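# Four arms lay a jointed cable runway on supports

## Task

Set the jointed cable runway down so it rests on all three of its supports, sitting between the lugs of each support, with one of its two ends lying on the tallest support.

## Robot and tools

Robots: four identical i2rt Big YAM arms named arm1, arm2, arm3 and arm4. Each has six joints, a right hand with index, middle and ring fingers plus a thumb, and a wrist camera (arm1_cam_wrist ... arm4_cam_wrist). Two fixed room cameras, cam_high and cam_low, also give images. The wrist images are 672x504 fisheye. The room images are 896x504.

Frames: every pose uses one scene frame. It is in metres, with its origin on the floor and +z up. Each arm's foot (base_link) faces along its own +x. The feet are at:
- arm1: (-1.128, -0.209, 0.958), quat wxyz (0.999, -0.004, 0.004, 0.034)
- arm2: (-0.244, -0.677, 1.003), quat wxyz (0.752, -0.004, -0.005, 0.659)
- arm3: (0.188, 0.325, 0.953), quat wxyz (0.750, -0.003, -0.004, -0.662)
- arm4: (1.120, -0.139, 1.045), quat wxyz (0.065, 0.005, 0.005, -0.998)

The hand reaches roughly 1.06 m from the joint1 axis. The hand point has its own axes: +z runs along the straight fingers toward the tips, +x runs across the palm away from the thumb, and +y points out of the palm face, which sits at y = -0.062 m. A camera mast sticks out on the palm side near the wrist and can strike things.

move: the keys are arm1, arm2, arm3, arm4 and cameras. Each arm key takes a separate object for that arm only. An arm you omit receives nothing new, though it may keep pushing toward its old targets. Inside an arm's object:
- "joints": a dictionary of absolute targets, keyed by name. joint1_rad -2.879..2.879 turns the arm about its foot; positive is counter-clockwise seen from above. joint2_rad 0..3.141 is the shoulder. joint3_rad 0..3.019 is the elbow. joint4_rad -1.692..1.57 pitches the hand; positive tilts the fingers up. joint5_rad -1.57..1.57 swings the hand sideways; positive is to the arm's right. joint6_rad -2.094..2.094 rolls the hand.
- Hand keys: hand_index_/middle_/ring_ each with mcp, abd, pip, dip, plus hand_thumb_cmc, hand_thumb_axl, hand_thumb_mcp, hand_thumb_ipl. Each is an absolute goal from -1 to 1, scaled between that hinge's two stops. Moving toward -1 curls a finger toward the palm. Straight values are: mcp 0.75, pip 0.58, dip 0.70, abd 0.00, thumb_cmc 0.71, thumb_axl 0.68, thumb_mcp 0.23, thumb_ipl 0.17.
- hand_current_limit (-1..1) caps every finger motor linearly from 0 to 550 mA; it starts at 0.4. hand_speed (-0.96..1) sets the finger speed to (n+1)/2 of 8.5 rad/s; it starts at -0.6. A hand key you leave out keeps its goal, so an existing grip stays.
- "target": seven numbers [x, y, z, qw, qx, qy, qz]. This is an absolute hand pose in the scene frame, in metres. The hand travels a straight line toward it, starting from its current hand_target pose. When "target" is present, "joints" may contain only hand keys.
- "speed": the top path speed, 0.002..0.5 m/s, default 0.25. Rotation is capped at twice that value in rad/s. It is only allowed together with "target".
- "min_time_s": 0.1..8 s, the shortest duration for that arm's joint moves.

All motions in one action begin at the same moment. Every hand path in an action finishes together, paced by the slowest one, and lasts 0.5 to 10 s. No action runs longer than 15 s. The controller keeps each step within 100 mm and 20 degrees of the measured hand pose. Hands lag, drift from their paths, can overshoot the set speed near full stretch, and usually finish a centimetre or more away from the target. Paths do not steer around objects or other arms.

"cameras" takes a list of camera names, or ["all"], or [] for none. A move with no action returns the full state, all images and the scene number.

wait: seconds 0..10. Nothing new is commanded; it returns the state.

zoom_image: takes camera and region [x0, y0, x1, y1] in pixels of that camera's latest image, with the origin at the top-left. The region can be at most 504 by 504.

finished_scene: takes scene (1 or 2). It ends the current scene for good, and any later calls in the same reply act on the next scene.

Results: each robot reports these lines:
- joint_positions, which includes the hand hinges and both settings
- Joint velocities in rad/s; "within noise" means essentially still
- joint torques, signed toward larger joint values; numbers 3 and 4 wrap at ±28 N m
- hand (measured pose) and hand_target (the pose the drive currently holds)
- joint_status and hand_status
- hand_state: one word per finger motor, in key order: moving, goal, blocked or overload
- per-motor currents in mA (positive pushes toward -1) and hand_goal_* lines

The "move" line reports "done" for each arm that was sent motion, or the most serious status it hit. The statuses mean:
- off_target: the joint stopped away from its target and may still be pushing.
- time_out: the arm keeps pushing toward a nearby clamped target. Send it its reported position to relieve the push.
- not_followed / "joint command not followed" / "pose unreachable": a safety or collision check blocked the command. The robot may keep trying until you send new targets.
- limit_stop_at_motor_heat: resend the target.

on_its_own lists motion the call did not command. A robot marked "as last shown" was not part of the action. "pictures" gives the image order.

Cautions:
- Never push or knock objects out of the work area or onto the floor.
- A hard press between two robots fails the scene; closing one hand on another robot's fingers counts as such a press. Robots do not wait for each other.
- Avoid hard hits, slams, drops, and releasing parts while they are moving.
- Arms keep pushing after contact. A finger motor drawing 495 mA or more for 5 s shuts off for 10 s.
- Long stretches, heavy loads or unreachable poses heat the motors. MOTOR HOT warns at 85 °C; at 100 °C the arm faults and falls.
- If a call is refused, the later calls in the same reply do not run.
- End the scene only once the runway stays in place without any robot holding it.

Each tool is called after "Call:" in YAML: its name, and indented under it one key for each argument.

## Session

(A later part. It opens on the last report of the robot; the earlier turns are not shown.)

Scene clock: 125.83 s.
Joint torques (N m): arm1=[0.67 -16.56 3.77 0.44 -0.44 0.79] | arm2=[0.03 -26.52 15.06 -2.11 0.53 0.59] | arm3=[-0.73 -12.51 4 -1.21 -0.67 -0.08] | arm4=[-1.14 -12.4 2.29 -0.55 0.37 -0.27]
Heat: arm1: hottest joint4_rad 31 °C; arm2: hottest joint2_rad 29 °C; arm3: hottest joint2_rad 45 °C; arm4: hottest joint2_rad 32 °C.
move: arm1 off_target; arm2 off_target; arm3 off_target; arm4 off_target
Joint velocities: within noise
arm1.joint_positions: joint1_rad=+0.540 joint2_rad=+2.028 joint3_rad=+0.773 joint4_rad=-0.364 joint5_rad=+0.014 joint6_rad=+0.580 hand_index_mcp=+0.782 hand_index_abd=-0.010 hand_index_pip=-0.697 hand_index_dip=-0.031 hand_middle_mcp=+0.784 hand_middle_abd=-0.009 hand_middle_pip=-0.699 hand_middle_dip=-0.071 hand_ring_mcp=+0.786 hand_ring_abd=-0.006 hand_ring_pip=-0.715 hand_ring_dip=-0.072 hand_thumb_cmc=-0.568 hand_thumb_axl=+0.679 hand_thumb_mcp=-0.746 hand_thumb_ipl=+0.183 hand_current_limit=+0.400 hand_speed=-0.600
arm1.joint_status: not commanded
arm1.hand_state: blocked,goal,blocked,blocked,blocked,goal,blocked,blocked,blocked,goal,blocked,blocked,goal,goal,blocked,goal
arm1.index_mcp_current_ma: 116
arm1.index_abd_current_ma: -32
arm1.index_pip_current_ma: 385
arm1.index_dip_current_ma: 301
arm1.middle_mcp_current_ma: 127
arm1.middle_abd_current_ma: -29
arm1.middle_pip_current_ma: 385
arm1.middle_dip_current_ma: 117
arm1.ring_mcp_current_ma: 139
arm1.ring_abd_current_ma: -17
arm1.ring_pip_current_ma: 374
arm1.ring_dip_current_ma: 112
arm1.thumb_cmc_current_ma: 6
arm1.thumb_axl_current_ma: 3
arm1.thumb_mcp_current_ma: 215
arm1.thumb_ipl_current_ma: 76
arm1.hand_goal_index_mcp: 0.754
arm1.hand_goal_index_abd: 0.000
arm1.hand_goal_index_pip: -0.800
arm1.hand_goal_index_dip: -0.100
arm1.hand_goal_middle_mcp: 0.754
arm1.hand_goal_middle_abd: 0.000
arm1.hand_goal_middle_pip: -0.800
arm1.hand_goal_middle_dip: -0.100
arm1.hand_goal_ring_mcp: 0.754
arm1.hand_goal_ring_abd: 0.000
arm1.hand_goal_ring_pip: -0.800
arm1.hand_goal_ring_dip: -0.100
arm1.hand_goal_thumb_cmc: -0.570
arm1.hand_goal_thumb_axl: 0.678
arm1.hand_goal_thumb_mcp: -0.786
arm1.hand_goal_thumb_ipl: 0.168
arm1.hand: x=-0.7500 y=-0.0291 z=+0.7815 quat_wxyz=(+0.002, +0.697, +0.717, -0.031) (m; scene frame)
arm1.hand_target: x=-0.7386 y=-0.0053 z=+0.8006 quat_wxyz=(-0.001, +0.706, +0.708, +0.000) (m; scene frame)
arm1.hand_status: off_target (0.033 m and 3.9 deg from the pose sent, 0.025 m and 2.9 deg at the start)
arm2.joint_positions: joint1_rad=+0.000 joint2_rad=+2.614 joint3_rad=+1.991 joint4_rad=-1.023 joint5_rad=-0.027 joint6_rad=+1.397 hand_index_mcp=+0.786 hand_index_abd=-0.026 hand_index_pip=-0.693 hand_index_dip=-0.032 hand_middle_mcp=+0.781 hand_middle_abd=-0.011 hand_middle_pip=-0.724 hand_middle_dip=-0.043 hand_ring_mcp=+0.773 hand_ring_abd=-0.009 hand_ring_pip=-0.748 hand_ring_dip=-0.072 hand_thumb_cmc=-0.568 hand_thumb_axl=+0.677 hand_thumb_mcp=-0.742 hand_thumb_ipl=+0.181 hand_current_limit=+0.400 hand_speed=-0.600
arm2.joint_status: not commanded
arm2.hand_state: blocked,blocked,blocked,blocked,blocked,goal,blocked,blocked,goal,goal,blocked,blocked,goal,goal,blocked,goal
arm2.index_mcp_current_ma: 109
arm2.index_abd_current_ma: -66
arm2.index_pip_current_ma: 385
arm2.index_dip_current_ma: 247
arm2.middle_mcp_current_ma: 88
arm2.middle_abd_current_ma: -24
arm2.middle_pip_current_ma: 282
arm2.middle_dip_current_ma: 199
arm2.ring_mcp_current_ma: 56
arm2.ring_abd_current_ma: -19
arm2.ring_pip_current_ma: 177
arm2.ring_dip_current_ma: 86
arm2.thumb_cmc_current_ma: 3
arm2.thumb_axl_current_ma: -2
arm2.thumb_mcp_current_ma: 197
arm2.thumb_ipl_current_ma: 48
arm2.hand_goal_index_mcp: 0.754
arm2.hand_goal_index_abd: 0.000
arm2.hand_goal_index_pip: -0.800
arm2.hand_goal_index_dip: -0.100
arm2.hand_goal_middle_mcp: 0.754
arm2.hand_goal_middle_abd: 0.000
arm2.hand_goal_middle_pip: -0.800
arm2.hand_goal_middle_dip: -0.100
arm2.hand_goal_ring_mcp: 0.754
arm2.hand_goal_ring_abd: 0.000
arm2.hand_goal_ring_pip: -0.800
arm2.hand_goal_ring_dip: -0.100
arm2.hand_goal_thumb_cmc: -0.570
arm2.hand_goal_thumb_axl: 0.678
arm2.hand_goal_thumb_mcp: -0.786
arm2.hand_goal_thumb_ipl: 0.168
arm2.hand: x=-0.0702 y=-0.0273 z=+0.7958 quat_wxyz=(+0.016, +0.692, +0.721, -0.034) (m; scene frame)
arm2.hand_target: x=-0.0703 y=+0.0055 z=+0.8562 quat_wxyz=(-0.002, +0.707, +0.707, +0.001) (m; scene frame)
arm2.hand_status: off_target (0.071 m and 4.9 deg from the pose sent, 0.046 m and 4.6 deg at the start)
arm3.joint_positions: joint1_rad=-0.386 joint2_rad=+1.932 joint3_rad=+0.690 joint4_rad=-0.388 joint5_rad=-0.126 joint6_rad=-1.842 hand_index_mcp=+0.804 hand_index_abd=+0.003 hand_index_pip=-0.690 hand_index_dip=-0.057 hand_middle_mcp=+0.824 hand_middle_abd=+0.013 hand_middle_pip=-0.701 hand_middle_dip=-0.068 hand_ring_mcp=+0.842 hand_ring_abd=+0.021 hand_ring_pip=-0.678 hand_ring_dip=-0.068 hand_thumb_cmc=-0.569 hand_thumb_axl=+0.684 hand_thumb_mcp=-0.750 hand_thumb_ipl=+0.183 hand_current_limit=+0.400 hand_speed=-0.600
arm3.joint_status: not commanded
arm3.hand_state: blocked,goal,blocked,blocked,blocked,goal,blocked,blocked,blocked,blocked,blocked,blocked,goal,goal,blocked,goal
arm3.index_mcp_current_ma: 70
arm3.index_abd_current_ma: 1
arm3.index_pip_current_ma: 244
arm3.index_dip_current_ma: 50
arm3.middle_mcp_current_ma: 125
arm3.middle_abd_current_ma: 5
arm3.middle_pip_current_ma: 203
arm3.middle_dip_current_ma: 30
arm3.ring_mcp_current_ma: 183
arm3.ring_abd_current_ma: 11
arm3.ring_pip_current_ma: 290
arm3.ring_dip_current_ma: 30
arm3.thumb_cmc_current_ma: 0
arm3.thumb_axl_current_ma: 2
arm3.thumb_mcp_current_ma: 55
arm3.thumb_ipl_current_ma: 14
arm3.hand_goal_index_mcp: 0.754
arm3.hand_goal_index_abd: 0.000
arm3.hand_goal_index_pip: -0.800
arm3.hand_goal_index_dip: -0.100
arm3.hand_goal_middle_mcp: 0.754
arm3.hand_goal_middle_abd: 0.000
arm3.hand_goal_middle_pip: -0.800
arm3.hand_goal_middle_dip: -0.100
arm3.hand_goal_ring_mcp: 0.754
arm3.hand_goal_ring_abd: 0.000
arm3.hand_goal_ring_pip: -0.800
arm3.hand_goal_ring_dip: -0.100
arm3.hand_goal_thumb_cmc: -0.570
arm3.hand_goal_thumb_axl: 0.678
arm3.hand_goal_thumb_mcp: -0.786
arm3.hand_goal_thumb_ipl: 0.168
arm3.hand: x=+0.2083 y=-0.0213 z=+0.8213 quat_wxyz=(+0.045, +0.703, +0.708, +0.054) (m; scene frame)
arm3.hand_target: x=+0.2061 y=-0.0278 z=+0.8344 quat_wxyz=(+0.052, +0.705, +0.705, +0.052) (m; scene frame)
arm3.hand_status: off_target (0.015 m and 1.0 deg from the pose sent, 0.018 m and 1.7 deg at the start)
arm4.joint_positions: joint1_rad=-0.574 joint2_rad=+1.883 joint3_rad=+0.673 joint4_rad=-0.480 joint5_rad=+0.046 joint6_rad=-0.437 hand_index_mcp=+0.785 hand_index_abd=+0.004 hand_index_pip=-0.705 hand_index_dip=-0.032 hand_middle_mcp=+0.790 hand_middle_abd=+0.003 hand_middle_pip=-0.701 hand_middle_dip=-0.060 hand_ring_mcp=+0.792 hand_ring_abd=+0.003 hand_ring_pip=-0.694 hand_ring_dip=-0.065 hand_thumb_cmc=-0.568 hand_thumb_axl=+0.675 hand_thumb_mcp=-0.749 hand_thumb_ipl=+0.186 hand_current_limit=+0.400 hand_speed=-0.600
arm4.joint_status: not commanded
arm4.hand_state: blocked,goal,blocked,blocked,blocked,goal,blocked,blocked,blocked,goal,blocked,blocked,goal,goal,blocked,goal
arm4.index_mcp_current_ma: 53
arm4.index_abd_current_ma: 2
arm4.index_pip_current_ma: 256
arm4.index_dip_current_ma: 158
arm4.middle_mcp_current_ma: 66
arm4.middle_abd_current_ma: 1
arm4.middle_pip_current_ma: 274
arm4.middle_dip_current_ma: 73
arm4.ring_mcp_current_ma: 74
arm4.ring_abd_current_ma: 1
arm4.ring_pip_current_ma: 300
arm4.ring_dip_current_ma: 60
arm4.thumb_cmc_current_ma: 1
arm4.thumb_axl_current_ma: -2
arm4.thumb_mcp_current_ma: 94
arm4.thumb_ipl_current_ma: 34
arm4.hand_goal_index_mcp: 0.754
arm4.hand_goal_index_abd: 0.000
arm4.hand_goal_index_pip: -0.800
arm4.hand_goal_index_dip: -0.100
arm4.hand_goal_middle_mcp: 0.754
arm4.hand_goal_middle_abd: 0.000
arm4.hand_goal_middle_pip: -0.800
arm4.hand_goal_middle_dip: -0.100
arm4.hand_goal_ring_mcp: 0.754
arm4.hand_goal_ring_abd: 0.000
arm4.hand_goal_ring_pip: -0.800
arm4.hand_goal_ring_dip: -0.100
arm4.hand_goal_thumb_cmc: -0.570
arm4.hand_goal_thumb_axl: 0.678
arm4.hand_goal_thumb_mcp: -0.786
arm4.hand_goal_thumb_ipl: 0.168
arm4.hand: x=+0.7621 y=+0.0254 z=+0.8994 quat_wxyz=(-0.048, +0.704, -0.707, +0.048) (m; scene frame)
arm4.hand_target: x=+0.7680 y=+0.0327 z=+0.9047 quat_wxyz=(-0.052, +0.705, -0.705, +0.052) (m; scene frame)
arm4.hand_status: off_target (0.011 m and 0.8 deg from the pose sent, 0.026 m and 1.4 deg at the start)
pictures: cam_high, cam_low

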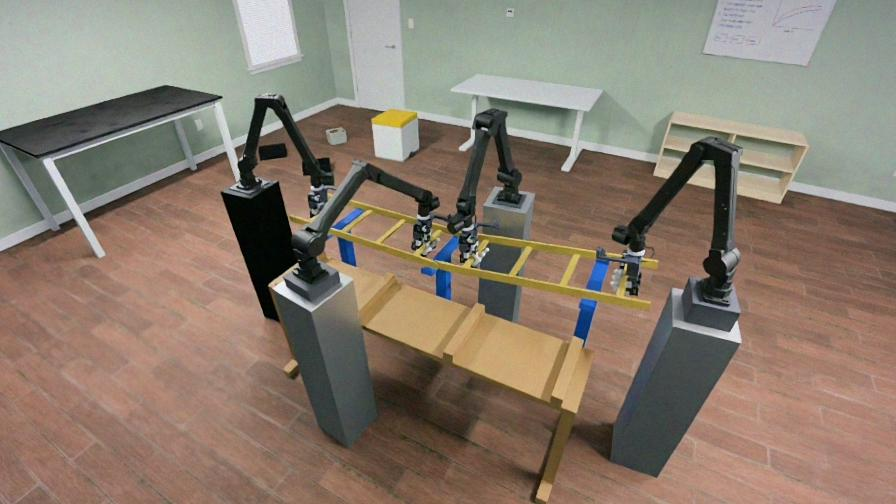

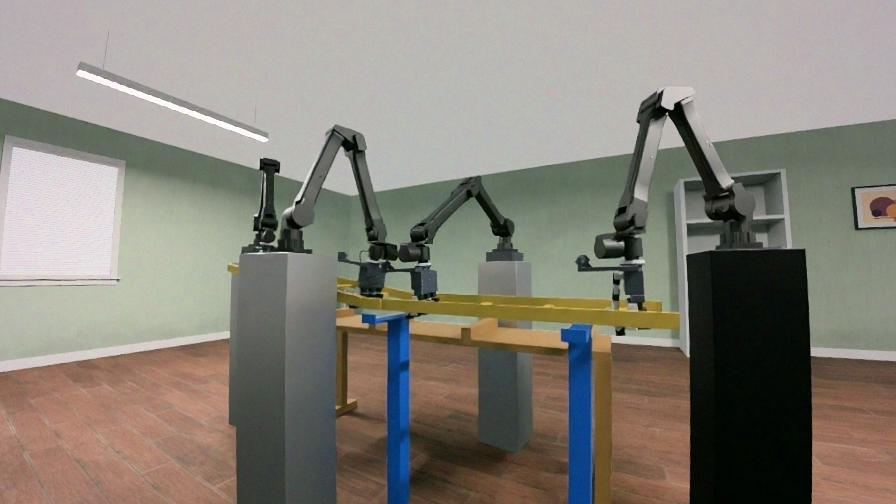

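Call:
move:
  cameras: ["arm1_cam_wrist", "arm2_cam_wrist", "arm3_cam_wrist", "arm4_cam_wrist"]

Call:
zoom_image:
  camera: "arm4_cam_wrist"
  region: [400, 60, 640, 300]

Call:
zoom_image:
  camera: "arm1_cam_wrist"
  region: [400, 60, 640, 300]

Call:
zoom_image:
  camera: "arm2_cam_wrist"
  region: [380, 60, 620, 300]

Scene clock: 128.10 s.
Joint torques (N m): arm1=[0.67 -16.56 3.77 0.44 -0.44 0.79] | arm2=[-0.21 -26.58 15.05 -2.06 0.54 0.58] | arm3=[-0.67 -12.51 3.92 -1.13 -0.67 -0.05] | arm4=[-1.14 -12.4 2.28 -0.55 0.38 -0.26]
Heat: arm1: hottest joint4_rad 31 °C; arm2: hottest joint3_rad 30 °C; arm3: hottest joint2_rad 45 °C; arm4: hottest joint2_rad 32 °C.
Joint velocities: within noise
arm1.joint_positions: joint1_rad=+0.540 joint2_rad=+2.028 joint3_rad=+0.773 joint4_rad=-0.364 joint5_rad=+0.014 joint6_rad=+0.580 hand_index_mcp=+0.782 hand_index_abd=-0.010 hand_index_pip=-0.697 hand_index_dip=-0.031 hand_middle_mcp=+0.784 hand_middle_abd=-0.009 hand_middle_pip=-0.699 hand_middle_dip=-0.071 hand_ring_mcp=+0.786 hand_ring_abd=-0.006 hand_ring_pip=-0.715 hand_ring_dip=-0.072 hand_thumb_cmc=-0.568 hand_thumb_axl=+0.679 hand_thumb_mcp=-0.746 hand_thumb_ipl=+0.183 hand_current_limit=+0.400 hand_speed=-0.600
arm1.joint_status: not commanded
arm1.hand_state: blocked,goal,blocked,blocked,blocked,goal,blocked,blocked,blocked,goal,blocked,blocked,goal,goal,blocked,goal
arm1.index_mcp_current_ma: 116
arm1.index_abd_current_ma: -32
arm1.index_pip_current_ma: 385
arm1.index_dip_current_ma: 301
arm1.middle_mcp_current_ma: 127
arm1.middle_abd_current_ma: -29
arm1.middle_pip_current_ma: 385
arm1.middle_dip_current_ma: 117
arm1.ring_mcp_current_ma: 139
arm1.ring_abd_current_ma: -17
arm1.ring_pip_current_ma: 374
arm1.ring_dip_current_ma: 112
arm1.thumb_cmc_current_ma: 6
arm1.thumb_axl_current_ma: 3
arm1.thumb_mcp_current_ma: 215
arm1.thumb_ipl_current_ma: 76
arm1.hand_goal_index_mcp: 0.754
arm1.hand_goal_index_abd: 0.000
arm1.hand_goal_index_pip: -0.800
arm1.hand_goal_index_dip: -0.100
arm1.hand_goal_middle_mcp: 0.754
arm1.hand_goal_middle_abd: 0.000
arm1.hand_goal_middle_pip: -0.800
arm1.hand_goal_middle_dip: -0.100
arm1.hand_goal_ring_mcp: 0.754
arm1.hand_goal_ring_abd: 0.000
arm1.hand_goal_ring_pip: -0.800
arm1.hand_goal_ring_dip: -0.100
arm1.hand_goal_thumb_cmc: -0.570
arm1.hand_goal_thumb_axl: 0.678
arm1.hand_goal_thumb_mcp: -0.786
arm1.hand_goal_thumb_ipl: 0.168
arm1.hand: x=-0.7500 y=-0.0291 z=+0.7815 quat_wxyz=(+0.002, +0.697, +0.717, -0.031) (m; scene frame)
arm1.hand_target: x=-0.7386 y=-0.0053 z=+0.8006 quat_wxyz=(-0.001, +0.706, +0.708, +0.000) (m; scene frame)
arm1.hand_status: off_target (0.033 m and 3.9 deg from the pose sent, 0.025 m and 2.9 deg at the start)
arm2.joint_positions: joint1_rad=+0.000 joint2_rad=+2.614 joint3_rad=+1.991 joint4_rad=-1.023 joint5_rad=-0.027 joint6_rad=+1.397 hand_index_mcp=+0.786 hand_index_abd=-0.026 hand_index_pip=-0.693 hand_index_dip=-0.032 hand_middle_mcp=+0.781 hand_middle_abd=-0.011 hand_middle_pip=-0.724 hand_middle_dip=-0.043 hand_ring_mcp=+0.773 hand_ring_abd=-0.009 hand_ring_pip=-0.748 hand_ring_dip=-0.072 hand_thumb_cmc=-0.568 hand_thumb_axl=+0.677 hand_thumb_mcp=-0.742 hand_thumb_ipl=+0.181 hand_current_limit=+0.400 hand_speed=-0.600
arm2.joint_status: not commanded
arm2.hand_state: blocked,blocked,blocked,blocked,blocked,goal,blocked,blocked,goal,goal,blocked,blocked,goal,goal,blocked,goal
arm2.index_mcp_current_ma: 109
arm2.index_abd_current_ma: -66
arm2.index_pip_current_ma: 385
arm2.index_dip_current_ma: 247
arm2.middle_mcp_current_ma: 88
arm2.middle_abd_current_ma: -24
arm2.middle_pip_current_ma: 282
arm2.middle_dip_current_ma: 199
arm2.ring_mcp_current_ma: 56
arm2.ring_abd_current_ma: -19
arm2.ring_pip_current_ma: 177
arm2.ring_dip_current_ma: 86
arm2.thumb_cmc_current_ma: 3
arm2.thumb_axl_current_ma: -2
arm2.thumb_mcp_current_ma: 197
arm2.thumb_ipl_current_ma: 48
arm2.hand_goal_index_mcp: 0.754
arm2.hand_goal_index_abd: 0.000
arm2.hand_goal_index_pip: -0.800
arm2.hand_goal_index_dip: -0.100
arm2.hand_goal_middle_mcp: 0.754
arm2.hand_goal_middle_abd: 0.000
arm2.hand_goal_middle_pip: -0.800
arm2.hand_goal_middle_dip: -0.100
arm2.hand_goal_ring_mcp: 0.754
arm2.hand_goal_ring_abd: 0.000
arm2.hand_goal_ring_pip: -0.800
arm2.hand_goal_ring_dip: -0.100
arm2.hand_goal_thumb_cmc: -0.570
arm2.hand_goal_thumb_axl: 0.678
arm2.hand_goal_thumb_mcp: -0.786
arm2.hand_goal_thumb_ipl: 0.168
arm2.hand: x=-0.0702 y=-0.0273 z=+0.7958 quat_wxyz=(+0.016, +0.692, +0.721, -0.034) (m; scene frame)
arm2.hand_target: x=-0.0703 y=+0.0055 z=+0.8562 quat_wxyz=(-0.002, +0.707, +0.707, +0.001) (m; scene frame)
arm2.hand_status: off_target (0.071 m and 4.9 deg from the pose sent, 0.046 m and 4.6 deg at the start)
arm3.joint_positions: joint1_rad=-0.386 joint2_rad=+1.932 joint3_rad=+0.690 joint4_rad=-0.388 joint5_rad=-0.126 joint6_rad=-1.842 hand_index_mcp=+0.804 hand_index_abd=+0.003 hand_index_pip=-0.690 hand_index_dip=-0.057 hand_middle_mcp=+0.824 hand_middle_abd=+0.013 hand_middle_pip=-0.701 hand_middle_dip=-0.068 hand_ring_mcp=+0.842 hand_ring_abd=+0.021 hand_ring_pip=-0.678 hand_ring_dip=-0.068 hand_thumb_cmc=-0.569 hand_thumb_axl=+0.684 hand_thumb_mcp=-0.750 hand_thumb_ipl=+0.183 hand_current_limit=+0.400 hand_speed=-0.600
arm3.joint_status: not commanded
arm3.hand_state: blocked,goal,blocked,blocked,blocked,goal,blocked,blocked,blocked,blocked,blocked,blocked,goal,goal,blocked,goal
arm3.index_mcp_current_ma: 70
arm3.index_abd_current_ma: 1
arm3.index_pip_current_ma: 244
arm3.index_dip_current_ma: 50
arm3.middle_mcp_current_ma: 125
arm3.middle_abd_current_ma: 5
arm3.middle_pip_current_ma: 203
arm3.middle_dip_current_ma: 30
arm3.ring_mcp_current_ma: 183
arm3.ring_abd_current_ma: 11
arm3.ring_pip_current_ma: 290
arm3.ring_dip_current_ma: 30
arm3.thumb_cmc_current_ma: 0
arm3.thumb_axl_current_ma: 2
arm3.thumb_mcp_current_ma: 55
arm3.thumb_ipl_current_ma: 14
arm3.hand_goal_index_mcp: 0.754
arm3.hand_goal_index_abd: 0.000
arm3.hand_goal_index_pip: -0.800
arm3.hand_goal_index_dip: -0.100
arm3.hand_goal_middle_mcp: 0.754
arm3.hand_goal_middle_abd: 0.000
arm3.hand_goal_middle_pip: -0.800
arm3.hand_goal_middle_dip: -0.100
arm3.hand_goal_ring_mcp: 0.754
arm3.hand_goal_ring_abd: 0.000
arm3.hand_goal_ring_pip: -0.800
arm3.hand_goal_ring_dip: -0.100
arm3.hand_goal_thumb_cmc: -0.570
arm3.hand_goal_thumb_axl: 0.678
arm3.hand_goal_thumb_mcp: -0.786
arm3.hand_goal_thumb_ipl: 0.168
arm3.hand: x=+0.2083 y=-0.0213 z=+0.8213 quat_wxyz=(+0.045, +0.703, +0.708, +0.054) (m; scene frame)
arm3.hand_target: x=+0.2061 y=-0.0278 z=+0.8344 quat_wxyz=(+0.052, +0.705, +0.705, +0.052) (m; scene frame)
arm3.hand_status: off_target (0.015 m and 1.0 deg from the pose sent, 0.018 m and 1.7 deg at the start)
arm4.joint_positions: joint1_rad=-0.574 joint2_rad=+1.883 joint3_rad=+0.673 joint4_rad=-0.480 joint5_rad=+0.046 joint6_rad=-0.437 hand_index_mcp=+0.785 hand_index_abd=+0.004 hand_index_pip=-0.705 hand_index_dip=-0.032 hand_middle_mcp=+0.790 hand_middle_abd=+0.003 hand_middle_pip=-0.701 hand_middle_dip=-0.060 hand_ring_mcp=+0.792 hand_ring_abd=+0.003 hand_ring_pip=-0.694 hand_ring_dip=-0.065 hand_thumb_cmc=-0.568 hand_thumb_axl=+0.675 hand_thumb_mcp=-0.749 hand_thumb_ipl=+0.186 hand_current_limit=+0.400 hand_speed=-0.600
arm4.joint_status: not commanded
arm4.hand_state: blocked,goal,blocked,blocked,blocked,goal,blocked,blocked,blocked,goal,blocked,blocked,goal,goal,blocked,goal
arm4.index_mcp_current_ma: 53
arm4.index_abd_current_ma: 2
arm4.index_pip_current_ma: 256
arm4.index_dip_current_ma: 158
arm4.middle_mcp_current_ma: 66
arm4.middle_abd_current_ma: 1
arm4.middle_pip_current_ma: 274
arm4.middle_dip_current_ma: 73
arm4.ring_mcp_current_ma: 74
arm4.ring_abd_current_ma: 1
arm4.ring_pip_current_ma: 300
arm4.ring_dip_current_ma: 60
arm4.thumb_cmc_current_ma: 1
arm4.thumb_axl_current_ma: -2
arm4.thumb_mcp_current_ma: 94
arm4.thumb_ipl_current_ma: 34
arm4.hand_goal_index_mcp: 0.754
arm4.hand_goal_index_abd: 0.000
arm4.hand_goal_index_pip: -0.800
arm4.hand_goal_index_dip: -0.100
arm4.hand_goal_middle_mcp: 0.754
arm4.hand_goal_middle_abd: 0.000
arm4.hand_goal_middle_pip: -0.800
arm4.hand_goal_middle_dip: -0.100
arm4.hand_goal_ring_mcp: 0.754
arm4.hand_goal_ring_abd: 0.000
arm4.hand_goal_ring_pip: -0.800
arm4.hand_goal_ring_dip: -0.100
arm4.hand_goal_thumb_cmc: -0.570
arm4.hand_goal_thumb_axl: 0.678
arm4.hand_goal_thumb_mcp: -0.786
arm4.hand_goal_thumb_ipl: 0.168
arm4.hand: x=+0.7621 y=+0.0254 z=+0.8994 quat_wxyz=(-0.048, +0.704, -0.707, +0.048) (m; scene frame)
arm4.hand_target: x=+0.7680 y=+0.0327 z=+0.9047 quat_wxyz=(-0.052, +0.705, -0.705, +0.052) (m; scene frame)
arm4.hand_status: off_target (0.011 m and 0.8 deg from the pose sent, 0.026 m and 1.4 deg at the start)
pictures: arm1_cam_wrist, arm2_cam_wrist, arm3_cam_wrist, arm4_cam_wrist

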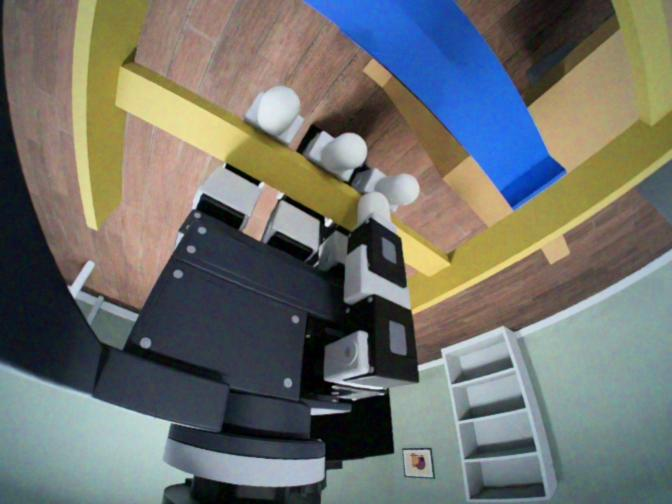

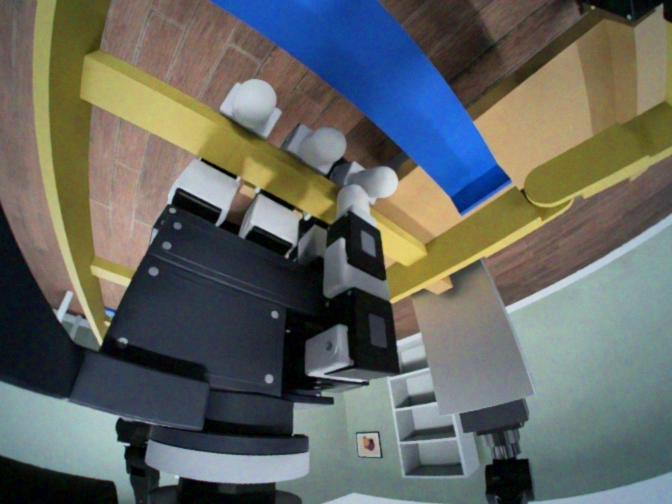

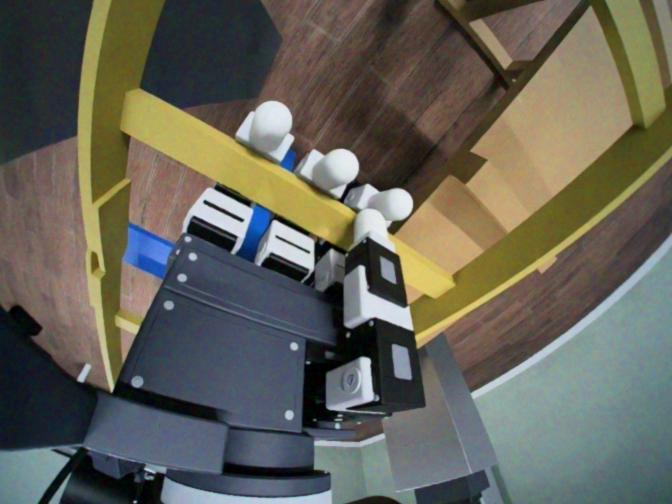

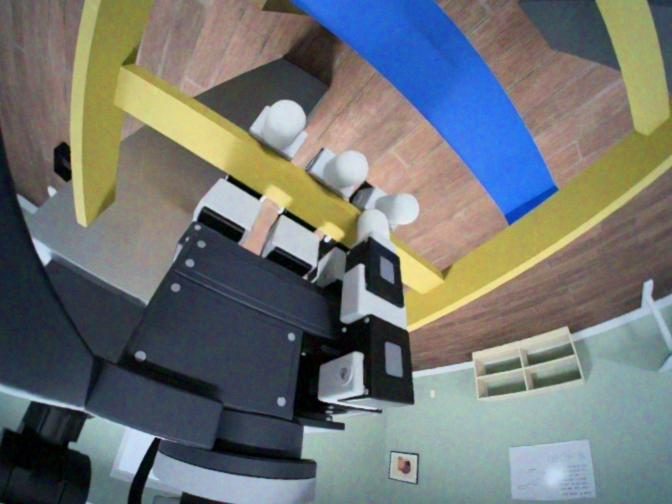

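Scaled by 2.100 from the camera's 672x504 image, which has a finer 960x720 frame.

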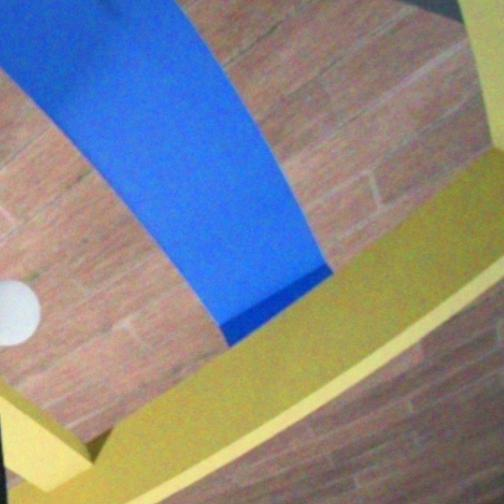

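Scaled by 2.100 from the camera's 672x504 image, which has a finer 960x720 frame.

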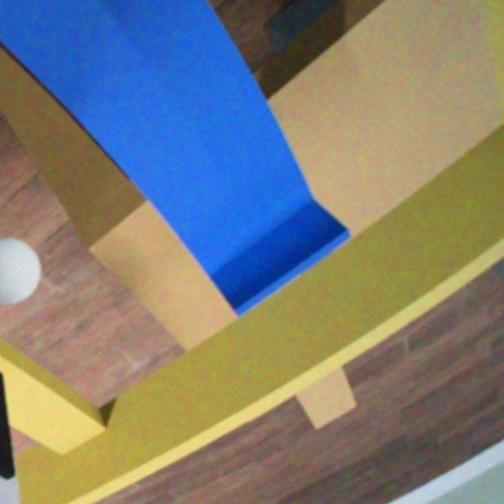

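Scaled by 2.100 from the camera's 672x504 image, which has a finer 960x720 frame.

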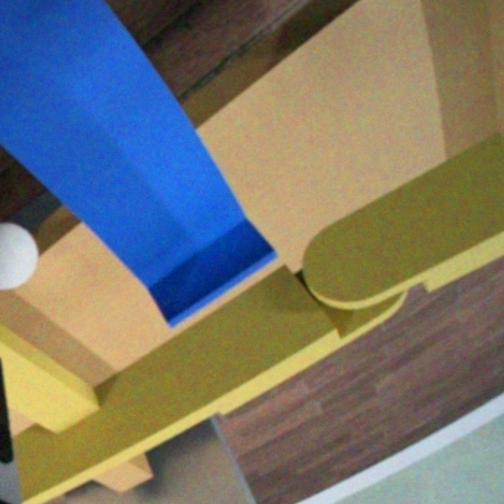

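Call:
move:
  arm1: {"target": [-0.738, 0.010, 0.800, 0, 0.7071, 0.7071, 0], "speed": 0.04}
  arm2: {"target": [-0.070, 0.025, 0.857, 0, 0.7071, 0.7071, 0], "speed": 0.04}
  arm3: {"target": [0.206, -0.022, 0.835, 0.0524, 0.7052, 0.7052, 0.0524], "speed": 0.04}
  arm4: {"target": [0.768, 0.036, 0.905, -0.0524, 0.7052, -0.7052, 0.0524], "speed": 0.04}
  cameras: ["all"]

Call:
zoom_image:
  camera: "arm4_cam_wrist"
  region: [400, 60, 640, 300]

Call:
zoom_image:
  camera: "arm1_cam_wrist"
  region: [400, 60, 640, 300]

Call:
zoom_image:
  camera: "arm2_cam_wrist"
  region: [380, 60, 620, 300]

Call:
zoom_image:
  camera: "cam_high"
  region: [570, 285, 610, 315]

Call:
zoom_image:
  camera: "cam_high"
  region: [415, 250, 465, 290]

Call:
zoom_image:
  camera: "cam_high"
  region: [340, 195, 390, 235]

Call:
zoom_image:
  camera: "cam_low"
  region: [550, 290, 610, 350]

Call:
zoom_image:
  camera: "cam_low"
  region: [350, 290, 440, 350]

Scene clock: 132.27 s.
Joint torques (N m): arm1=[0.44 -17.14 4.03 -0.12 -0.2 0.7] | arm2=[0.03 -26.81 17.07 -2.59 0.57 0.56] | arm3=[-0.73 -13.16 3.51 -1.02 -0.63 -0.11] | arm4=[-1.2 -12.34 2.4 -0.68 0.15 -0.34]
Heat: arm1: hottest joint2_rad 31 °C; arm2: hottest joint3_rad 31 °C; arm3: hottest joint2_rad 44 °C; arm4: hottest joint2_rad 32 °C.
move: arm1 off_target; arm2 off_target; arm3 off_target; arm4 done
Joint velocities: within noise
arm1.joint_positions: joint1_rad=+0.574 joint2_rad=+2.045 joint3_rad=+0.797 joint4_rad=-0.364 joint5_rad=+0.009 joint6_rad=+0.620 hand_index_mcp=+0.782 hand_index_abd=-0.010 hand_index_pip=-0.695 hand_index_dip=-0.033 hand_middle_mcp=+0.784 hand_middle_abd=-0.010 hand_middle_pip=-0.699 hand_middle_dip=-0.071 hand_ring_mcp=+0.786 hand_ring_abd=-0.006 hand_ring_pip=-0.715 hand_ring_dip=-0.073 hand_thumb_cmc=-0.568 hand_thumb_axl=+0.679 hand_thumb_mcp=-0.746 hand_thumb_ipl=+0.183 hand_current_limit=+0.400 hand_speed=-0.600
arm1.joint_status: not commanded
arm1.hand_state: blocked,goal,blocked,blocked,blocked,goal,blocked,blocked,blocked,goal,blocked,blocked,goal,goal,blocked,goal
arm1.index_mcp_current_ma: 116
arm1.index_abd_current_ma: -32
arm1.index_pip_current_ma: 385
arm1.index_dip_current_ma: 290
arm1.middle_mcp_current_ma: 127
arm1.middle_abd_current_ma: -29
arm1.middle_pip_current_ma: 385
arm1.middle_dip_current_ma: 117
arm1.ring_mcp_current_ma: 139
arm1.ring_abd_current_ma: -17
arm1.ring_pip_current_ma: 374
arm1.ring_dip_current_ma: 106
arm1.thumb_cmc_current_ma: 6
arm1.thumb_axl_current_ma: 3
arm1.thumb_mcp_current_ma: 215
arm1.thumb_ipl_current_ma: 76
arm1.hand_goal_index_mcp: 0.754
arm1.hand_goal_index_abd: 0.000
arm1.hand_goal_index_pip: -0.800
arm1.hand_goal_index_dip: -0.100
arm1.hand_goal_middle_mcp: 0.754
arm1.hand_goal_middle_abd: 0.000
arm1.hand_goal_middle_pip: -0.800
arm1.hand_goal_middle_dip: -0.100
arm1.hand_goal_ring_mcp: 0.754
arm1.hand_goal_ring_abd: 0.000
arm1.hand_goal_ring_pip: -0.800
arm1.hand_goal_ring_dip: -0.100
arm1.hand_goal_thumb_cmc: -0.570
arm1.hand_goal_thumb_axl: 0.678
arm1.hand_goal_thumb_mcp: -0.786
arm1.hand_goal_thumb_ipl: 0.168
arm1.hand: x=-0.7497 y=-0.0132 z=+0.7787 quat_wxyz=(+0.001, +0.699, +0.715, -0.026) (m; scene frame)
arm1.hand_target: x=-0.7386 y=+0.0097 z=+0.7995 quat_wxyz=(-0.001, +0.707, +0.708, +0.000) (m; scene frame)
arm1.hand_status: off_target (0.034 m and 3.3 deg from the pose sent, 0.045 m and 3.9 deg at the start)
arm2.joint_positions: joint1_rad=+0.002 joint2_rad=+2.656 joint3_rad=+2.068 joint4_rad=-1.062 joint5_rad=-0.028 joint6_rad=+1.402 hand_index_mcp=+0.788 hand_index_abd=-0.031 hand_index_pip=-0.693 hand_index_dip=-0.032 hand_middle_mcp=+0.781 hand_middle_abd=-0.011 hand_middle_pip=-0.724 hand_middle_dip=-0.050 hand_ring_mcp=+0.769 hand_ring_abd=-0.010 hand_ring_pip=-0.755 hand_ring_dip=-0.075 hand_thumb_cmc=-0.568 hand_thumb_axl=+0.677 hand_thumb_mcp=-0.742 hand_thumb_ipl=+0.181 hand_current_limit=+0.400 hand_speed=-0.600
arm2.joint_status: not commanded
arm2.hand_state: blocked,blocked,blocked,blocked,blocked,goal,blocked,blocked,goal,goal,blocked,blocked,goal,goal,blocked,goal
arm2.index_mcp_current_ma: 114
arm2.index_abd_current_ma: -81
arm2.index_pip_current_ma: 385
arm2.index_dip_current_ma: 246
arm2.middle_mcp_current_ma: 89
arm2.middle_abd_current_ma: -24
arm2.middle_pip_current_ma: 282
arm2.middle_dip_current_ma: 172
arm2.ring_mcp_current_ma: 42
arm2.ring_abd_current_ma: -20
arm2.ring_pip_current_ma: 150
arm2.ring_dip_current_ma: 74
arm2.thumb_cmc_current_ma: 3
arm2.thumb_axl_current_ma: -2
arm2.thumb_mcp_current_ma: 197
arm2.thumb_ipl_current_ma: 48
arm2.hand_goal_index_mcp: 0.754
arm2.hand_goal_index_abd: 0.000
arm2.hand_goal_index_pip: -0.800
arm2.hand_goal_index_dip: -0.100
arm2.hand_goal_middle_mcp: 0.754
arm2.hand_goal_middle_abd: 0.000
arm2.hand_goal_middle_pip: -0.800
arm2.hand_goal_middle_dip: -0.100
arm2.hand_goal_ring_mcp: 0.754
arm2.hand_goal_ring_abd: 0.000
arm2.hand_goal_ring_pip: -0.800
arm2.hand_goal_ring_dip: -0.100
arm2.hand_goal_thumb_cmc: -0.570
arm2.hand_goal_thumb_axl: 0.678
arm2.hand_goal_thumb_mcp: -0.786
arm2.hand_goal_thumb_ipl: 0.168
arm2.hand: x=-0.0699 y=-0.0154 z=+0.7918 quat_wxyz=(+0.017, +0.694, +0.719, -0.036) (m; scene frame)
arm2.hand_target: x=-0.0705 y=+0.0215 z=+0.8564 quat_wxyz=(-0.002, +0.707, +0.708, +0.001) (m; scene frame)
arm2.hand_status: off_target (0.077 m and 5.0 deg from the pose sent, 0.081 m and 4.9 deg at the start)
arm3.joint_positions: joint1_rad=-0.392 joint2_rad=+1.938 joint3_rad=+0.676 joint4_rad=-0.382 joint5_rad=-0.127 joint6_rad=-1.843 hand_index_mcp=+0.804 hand_index_abd=+0.003 hand_index_pip=-0.690 hand_index_dip=-0.057 hand_middle_mcp=+0.824 hand_middle_abd=+0.014 hand_middle_pip=-0.701 hand_middle_dip=-0.068 hand_ring_mcp=+0.842 hand_ring_abd=+0.025 hand_ring_pip=-0.678 hand_ring_dip=-0.068 hand_thumb_cmc=-0.569 hand_thumb_axl=+0.684 hand_thumb_mcp=-0.750 hand_thumb_ipl=+0.183 hand_current_limit=+0.400 hand_speed=-0.600
arm3.joint_status: not commanded
arm3.hand_state: blocked,goal,blocked,blocked,blocked,goal,blocked,blocked,blocked,blocked,blocked,blocked,goal,goal,blocked,goal
arm3.index_mcp_current_ma: 70
arm3.index_abd_current_ma: 1
arm3.index_pip_current_ma: 244
arm3.index_dip_current_ma: 50
arm3.middle_mcp_current_ma: 125
arm3.middle_abd_current_ma: 6
arm3.middle_pip_current_ma: 203
arm3.middle_dip_current_ma: 30
arm3.ring_mcp_current_ma: 183
arm3.ring_abd_current_ma: 16
arm3.ring_pip_current_ma: 291
arm3.ring_dip_current_ma: 30
arm3.thumb_cmc_current_ma: 0
arm3.thumb_axl_current_ma: 2
arm3.thumb_mcp_current_ma: 55
arm3.thumb_ipl_current_ma: 14
arm3.hand_goal_index_mcp: 0.754
arm3.hand_goal_index_abd: 0.000
arm3.hand_goal_index_pip: -0.800
arm3.hand_goal_index_dip: -0.100
arm3.hand_goal_middle_mcp: 0.754
arm3.hand_goal_middle_abd: 0.000
arm3.hand_goal_middle_pip: -0.800
arm3.hand_goal_middle_dip: -0.100
arm3.hand_goal_ring_mcp: 0.754
arm3.hand_goal_ring_abd: 0.000
arm3.hand_goal_ring_pip: -0.800
arm3.hand_goal_ring_dip: -0.100
arm3.hand_goal_thumb_cmc: -0.570
arm3.hand_goal_thumb_axl: 0.678
arm3.hand_goal_thumb_mcp: -0.786
arm3.hand_goal_thumb_ipl: 0.168
arm3.hand: x=+0.2087 y=-0.0131 z=+0.8181 quat_wxyz=(+0.042, +0.705, +0.705, +0.060) (m; scene frame)
arm3.hand_target: x=+0.2063 y=-0.0218 z=+0.8342 quat_wxyz=(+0.052, +0.705, +0.705, +0.052) (m; scene frame)
arm3.hand_status: off_target (0.019 m and 1.5 deg from the pose sent, 0.014 m and 1.0 deg at the start)
arm4.joint_positions: joint1_rad=-0.583 joint2_rad=+1.884 joint3_rad=+0.675 joint4_rad=-0.478 joint5_rad=+0.052 joint6_rad=-0.438 hand_index_mcp=+0.786 hand_index_abd=+0.004 hand_index_pip=-0.705 hand_index_dip=-0.032 hand_middle_mcp=+0.790 hand_middle_abd=+0.003 hand_middle_pip=-0.701 hand_middle_dip=-0.060 hand_ring_mcp=+0.792 hand_ring_abd=+0.003 hand_ring_pip=-0.694 hand_ring_dip=-0.065 hand_thumb_cmc=-0.568 hand_thumb_axl=+0.675 hand_thumb_mcp=-0.749 hand_thumb_ipl=+0.186 hand_current_limit=+0.400 hand_speed=-0.600
arm4.joint_status: not commanded
arm4.hand_state: blocked,goal,blocked,blocked,blocked,goal,blocked,blocked,blocked,goal,blocked,blocked,goal,goal,blocked,goal
arm4.index_mcp_current_ma: 56
arm4.index_abd_current_ma: 2
arm4.index_pip_current_ma: 256
arm4.index_dip_current_ma: 158
arm4.middle_mcp_current_ma: 66
arm4.middle_abd_current_ma: 1
arm4.middle_pip_current_ma: 274
arm4.middle_dip_current_ma: 73
arm4.ring_mcp_current_ma: 74
arm4.ring_abd_current_ma: 1
arm4.ring_pip_current_ma: 300
arm4.ring_dip_current_ma: 60
arm4.thumb_cmc_current_ma: 1
arm4.thumb_axl_current_ma: -2
arm4.thumb_mcp_current_ma: 94
arm4.thumb_ipl_current_ma: 34
arm4.hand_goal_index_mcp: 0.754
arm4.hand_goal_index_abd: 0.000
arm4.hand_goal_index_pip: -0.800
arm4.hand_goal_index_dip: -0.100
arm4.hand_goal_middle_mcp: 0.754
arm4.hand_goal_middle_abd: 0.000
arm4.hand_goal_middle_pip: -0.800
arm4.hand_goal_middle_dip: -0.100
arm4.hand_goal_ring_mcp: 0.754
arm4.hand_goal_ring_abd: 0.000
arm4.hand_goal_ring_pip: -0.800
arm4.hand_goal_ring_dip: -0.100
arm4.hand_goal_thumb_cmc: -0.570
arm4.hand_goal_thumb_axl: 0.678
arm4.hand_goal_thumb_mcp: -0.786
arm4.hand_goal_thumb_ipl: 0.168
arm4.hand: x=+0.7624 y=+0.0299 z=+0.8996 quat_wxyz=(-0.050, +0.701, -0.709, +0.046) (m; scene frame)
arm4.hand_target: x=+0.7680 y=+0.0357 z=+0.9048 quat_wxyz=(-0.052, +0.705, -0.705, +0.052) (m; scene frame)
arm4.hand_status: done (0.010 m and 1.0 deg from the pose sent, 0.013 m and 0.7 deg at the start)
pictures: arm1_cam_wrist, arm2_cam_wrist, arm3_cam_wrist, arm4_cam_wrist, cam_high, cam_low

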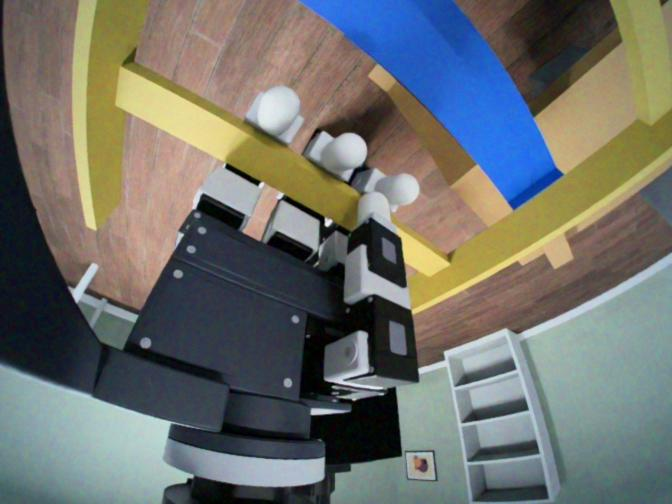

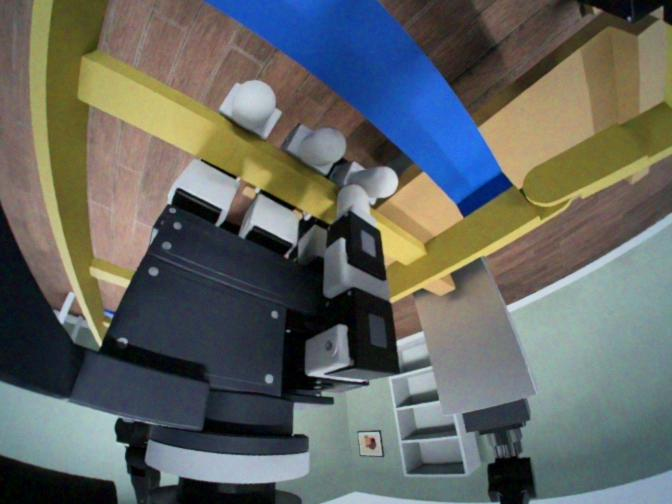

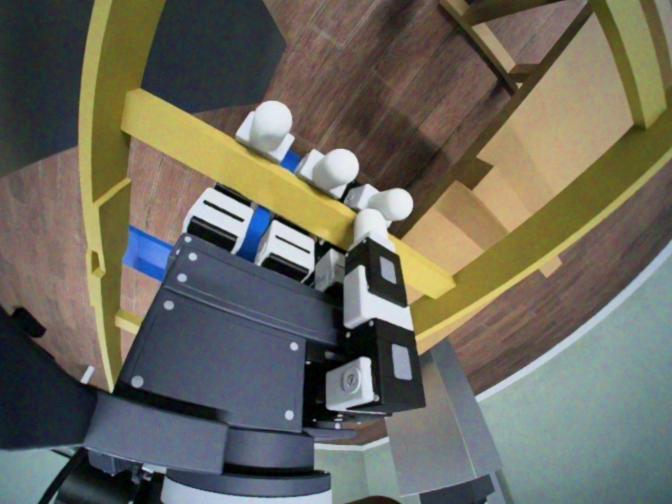

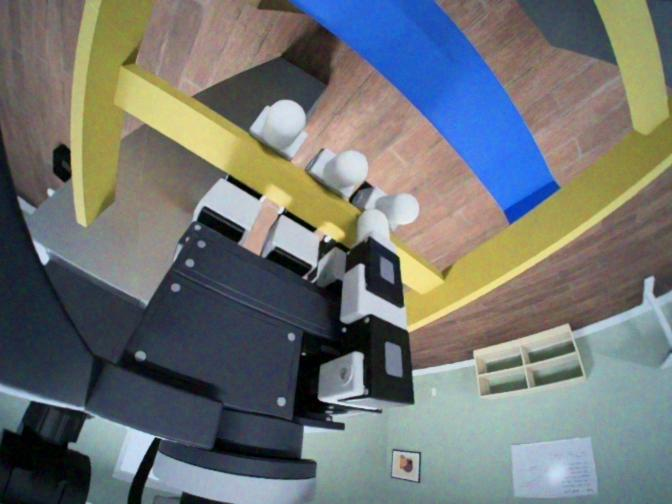

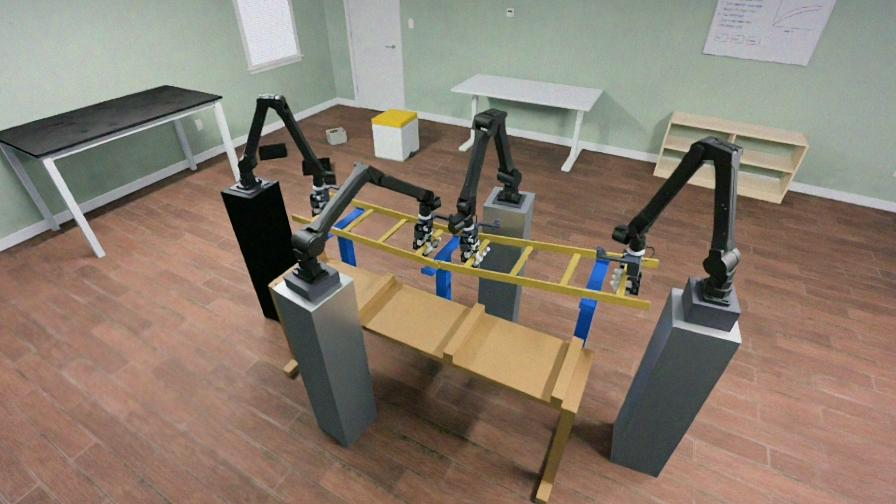

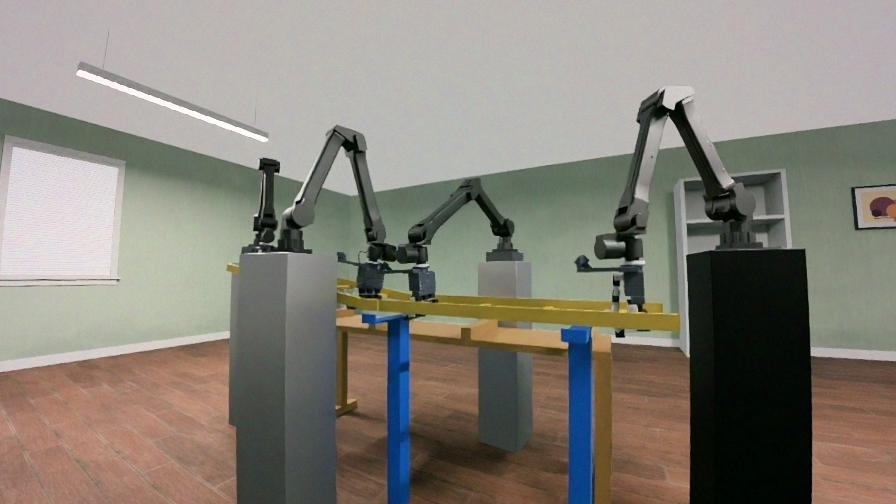

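Scaled by 2.100 from the camera's 672x504 image, which has a finer 960x720 frame.

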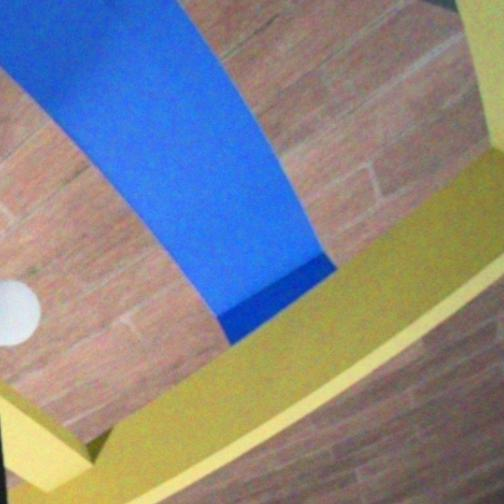

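Scaled by 2.100 from the camera's 672x504 image, which has a finer 960x720 frame.

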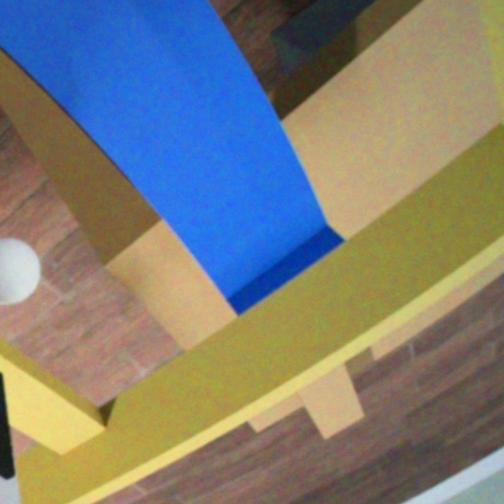

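Scaled by 2.100 from the camera's 672x504 image, which has a finer 960x720 frame.

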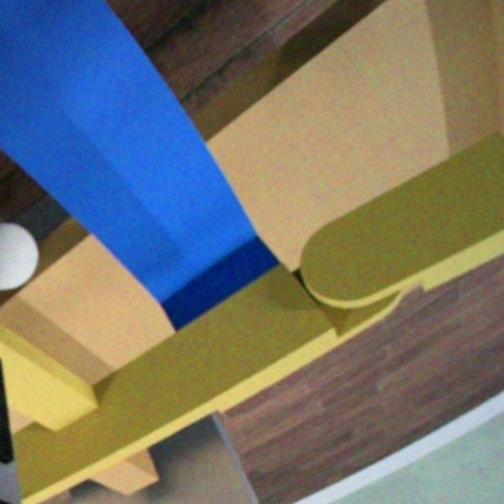

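Scaled by 12.600 from the camera's 896x504 image, which has a finer 1280x720 frame.

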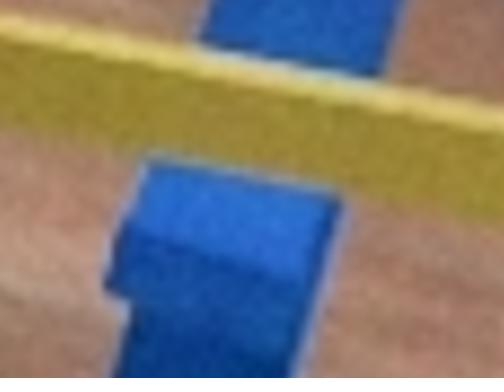

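Scaled by 10.080 from the camera's 896x504 image, which has a finer 1280x720 frame.

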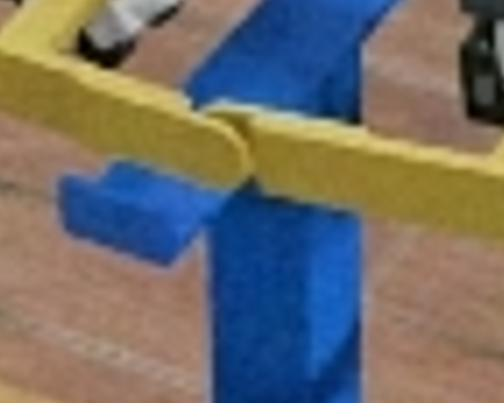

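Scaled by 10.080 from the camera's 896x504 image, which has a finer 1280x720 frame.

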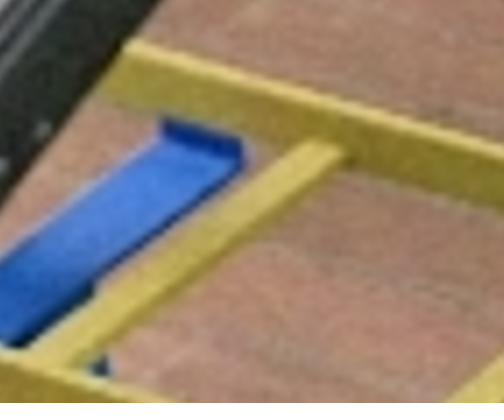

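Scaled by 8.400 from the camera's 896x504 image, which has a finer 1280x720 frame.

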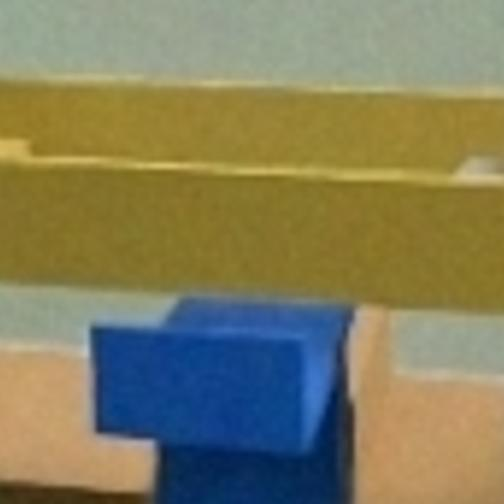

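Scaled by 5.600 from the camera's 896x504 image, which has a finer 1280x720 frame.

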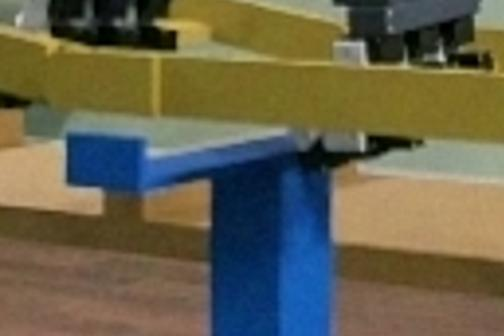

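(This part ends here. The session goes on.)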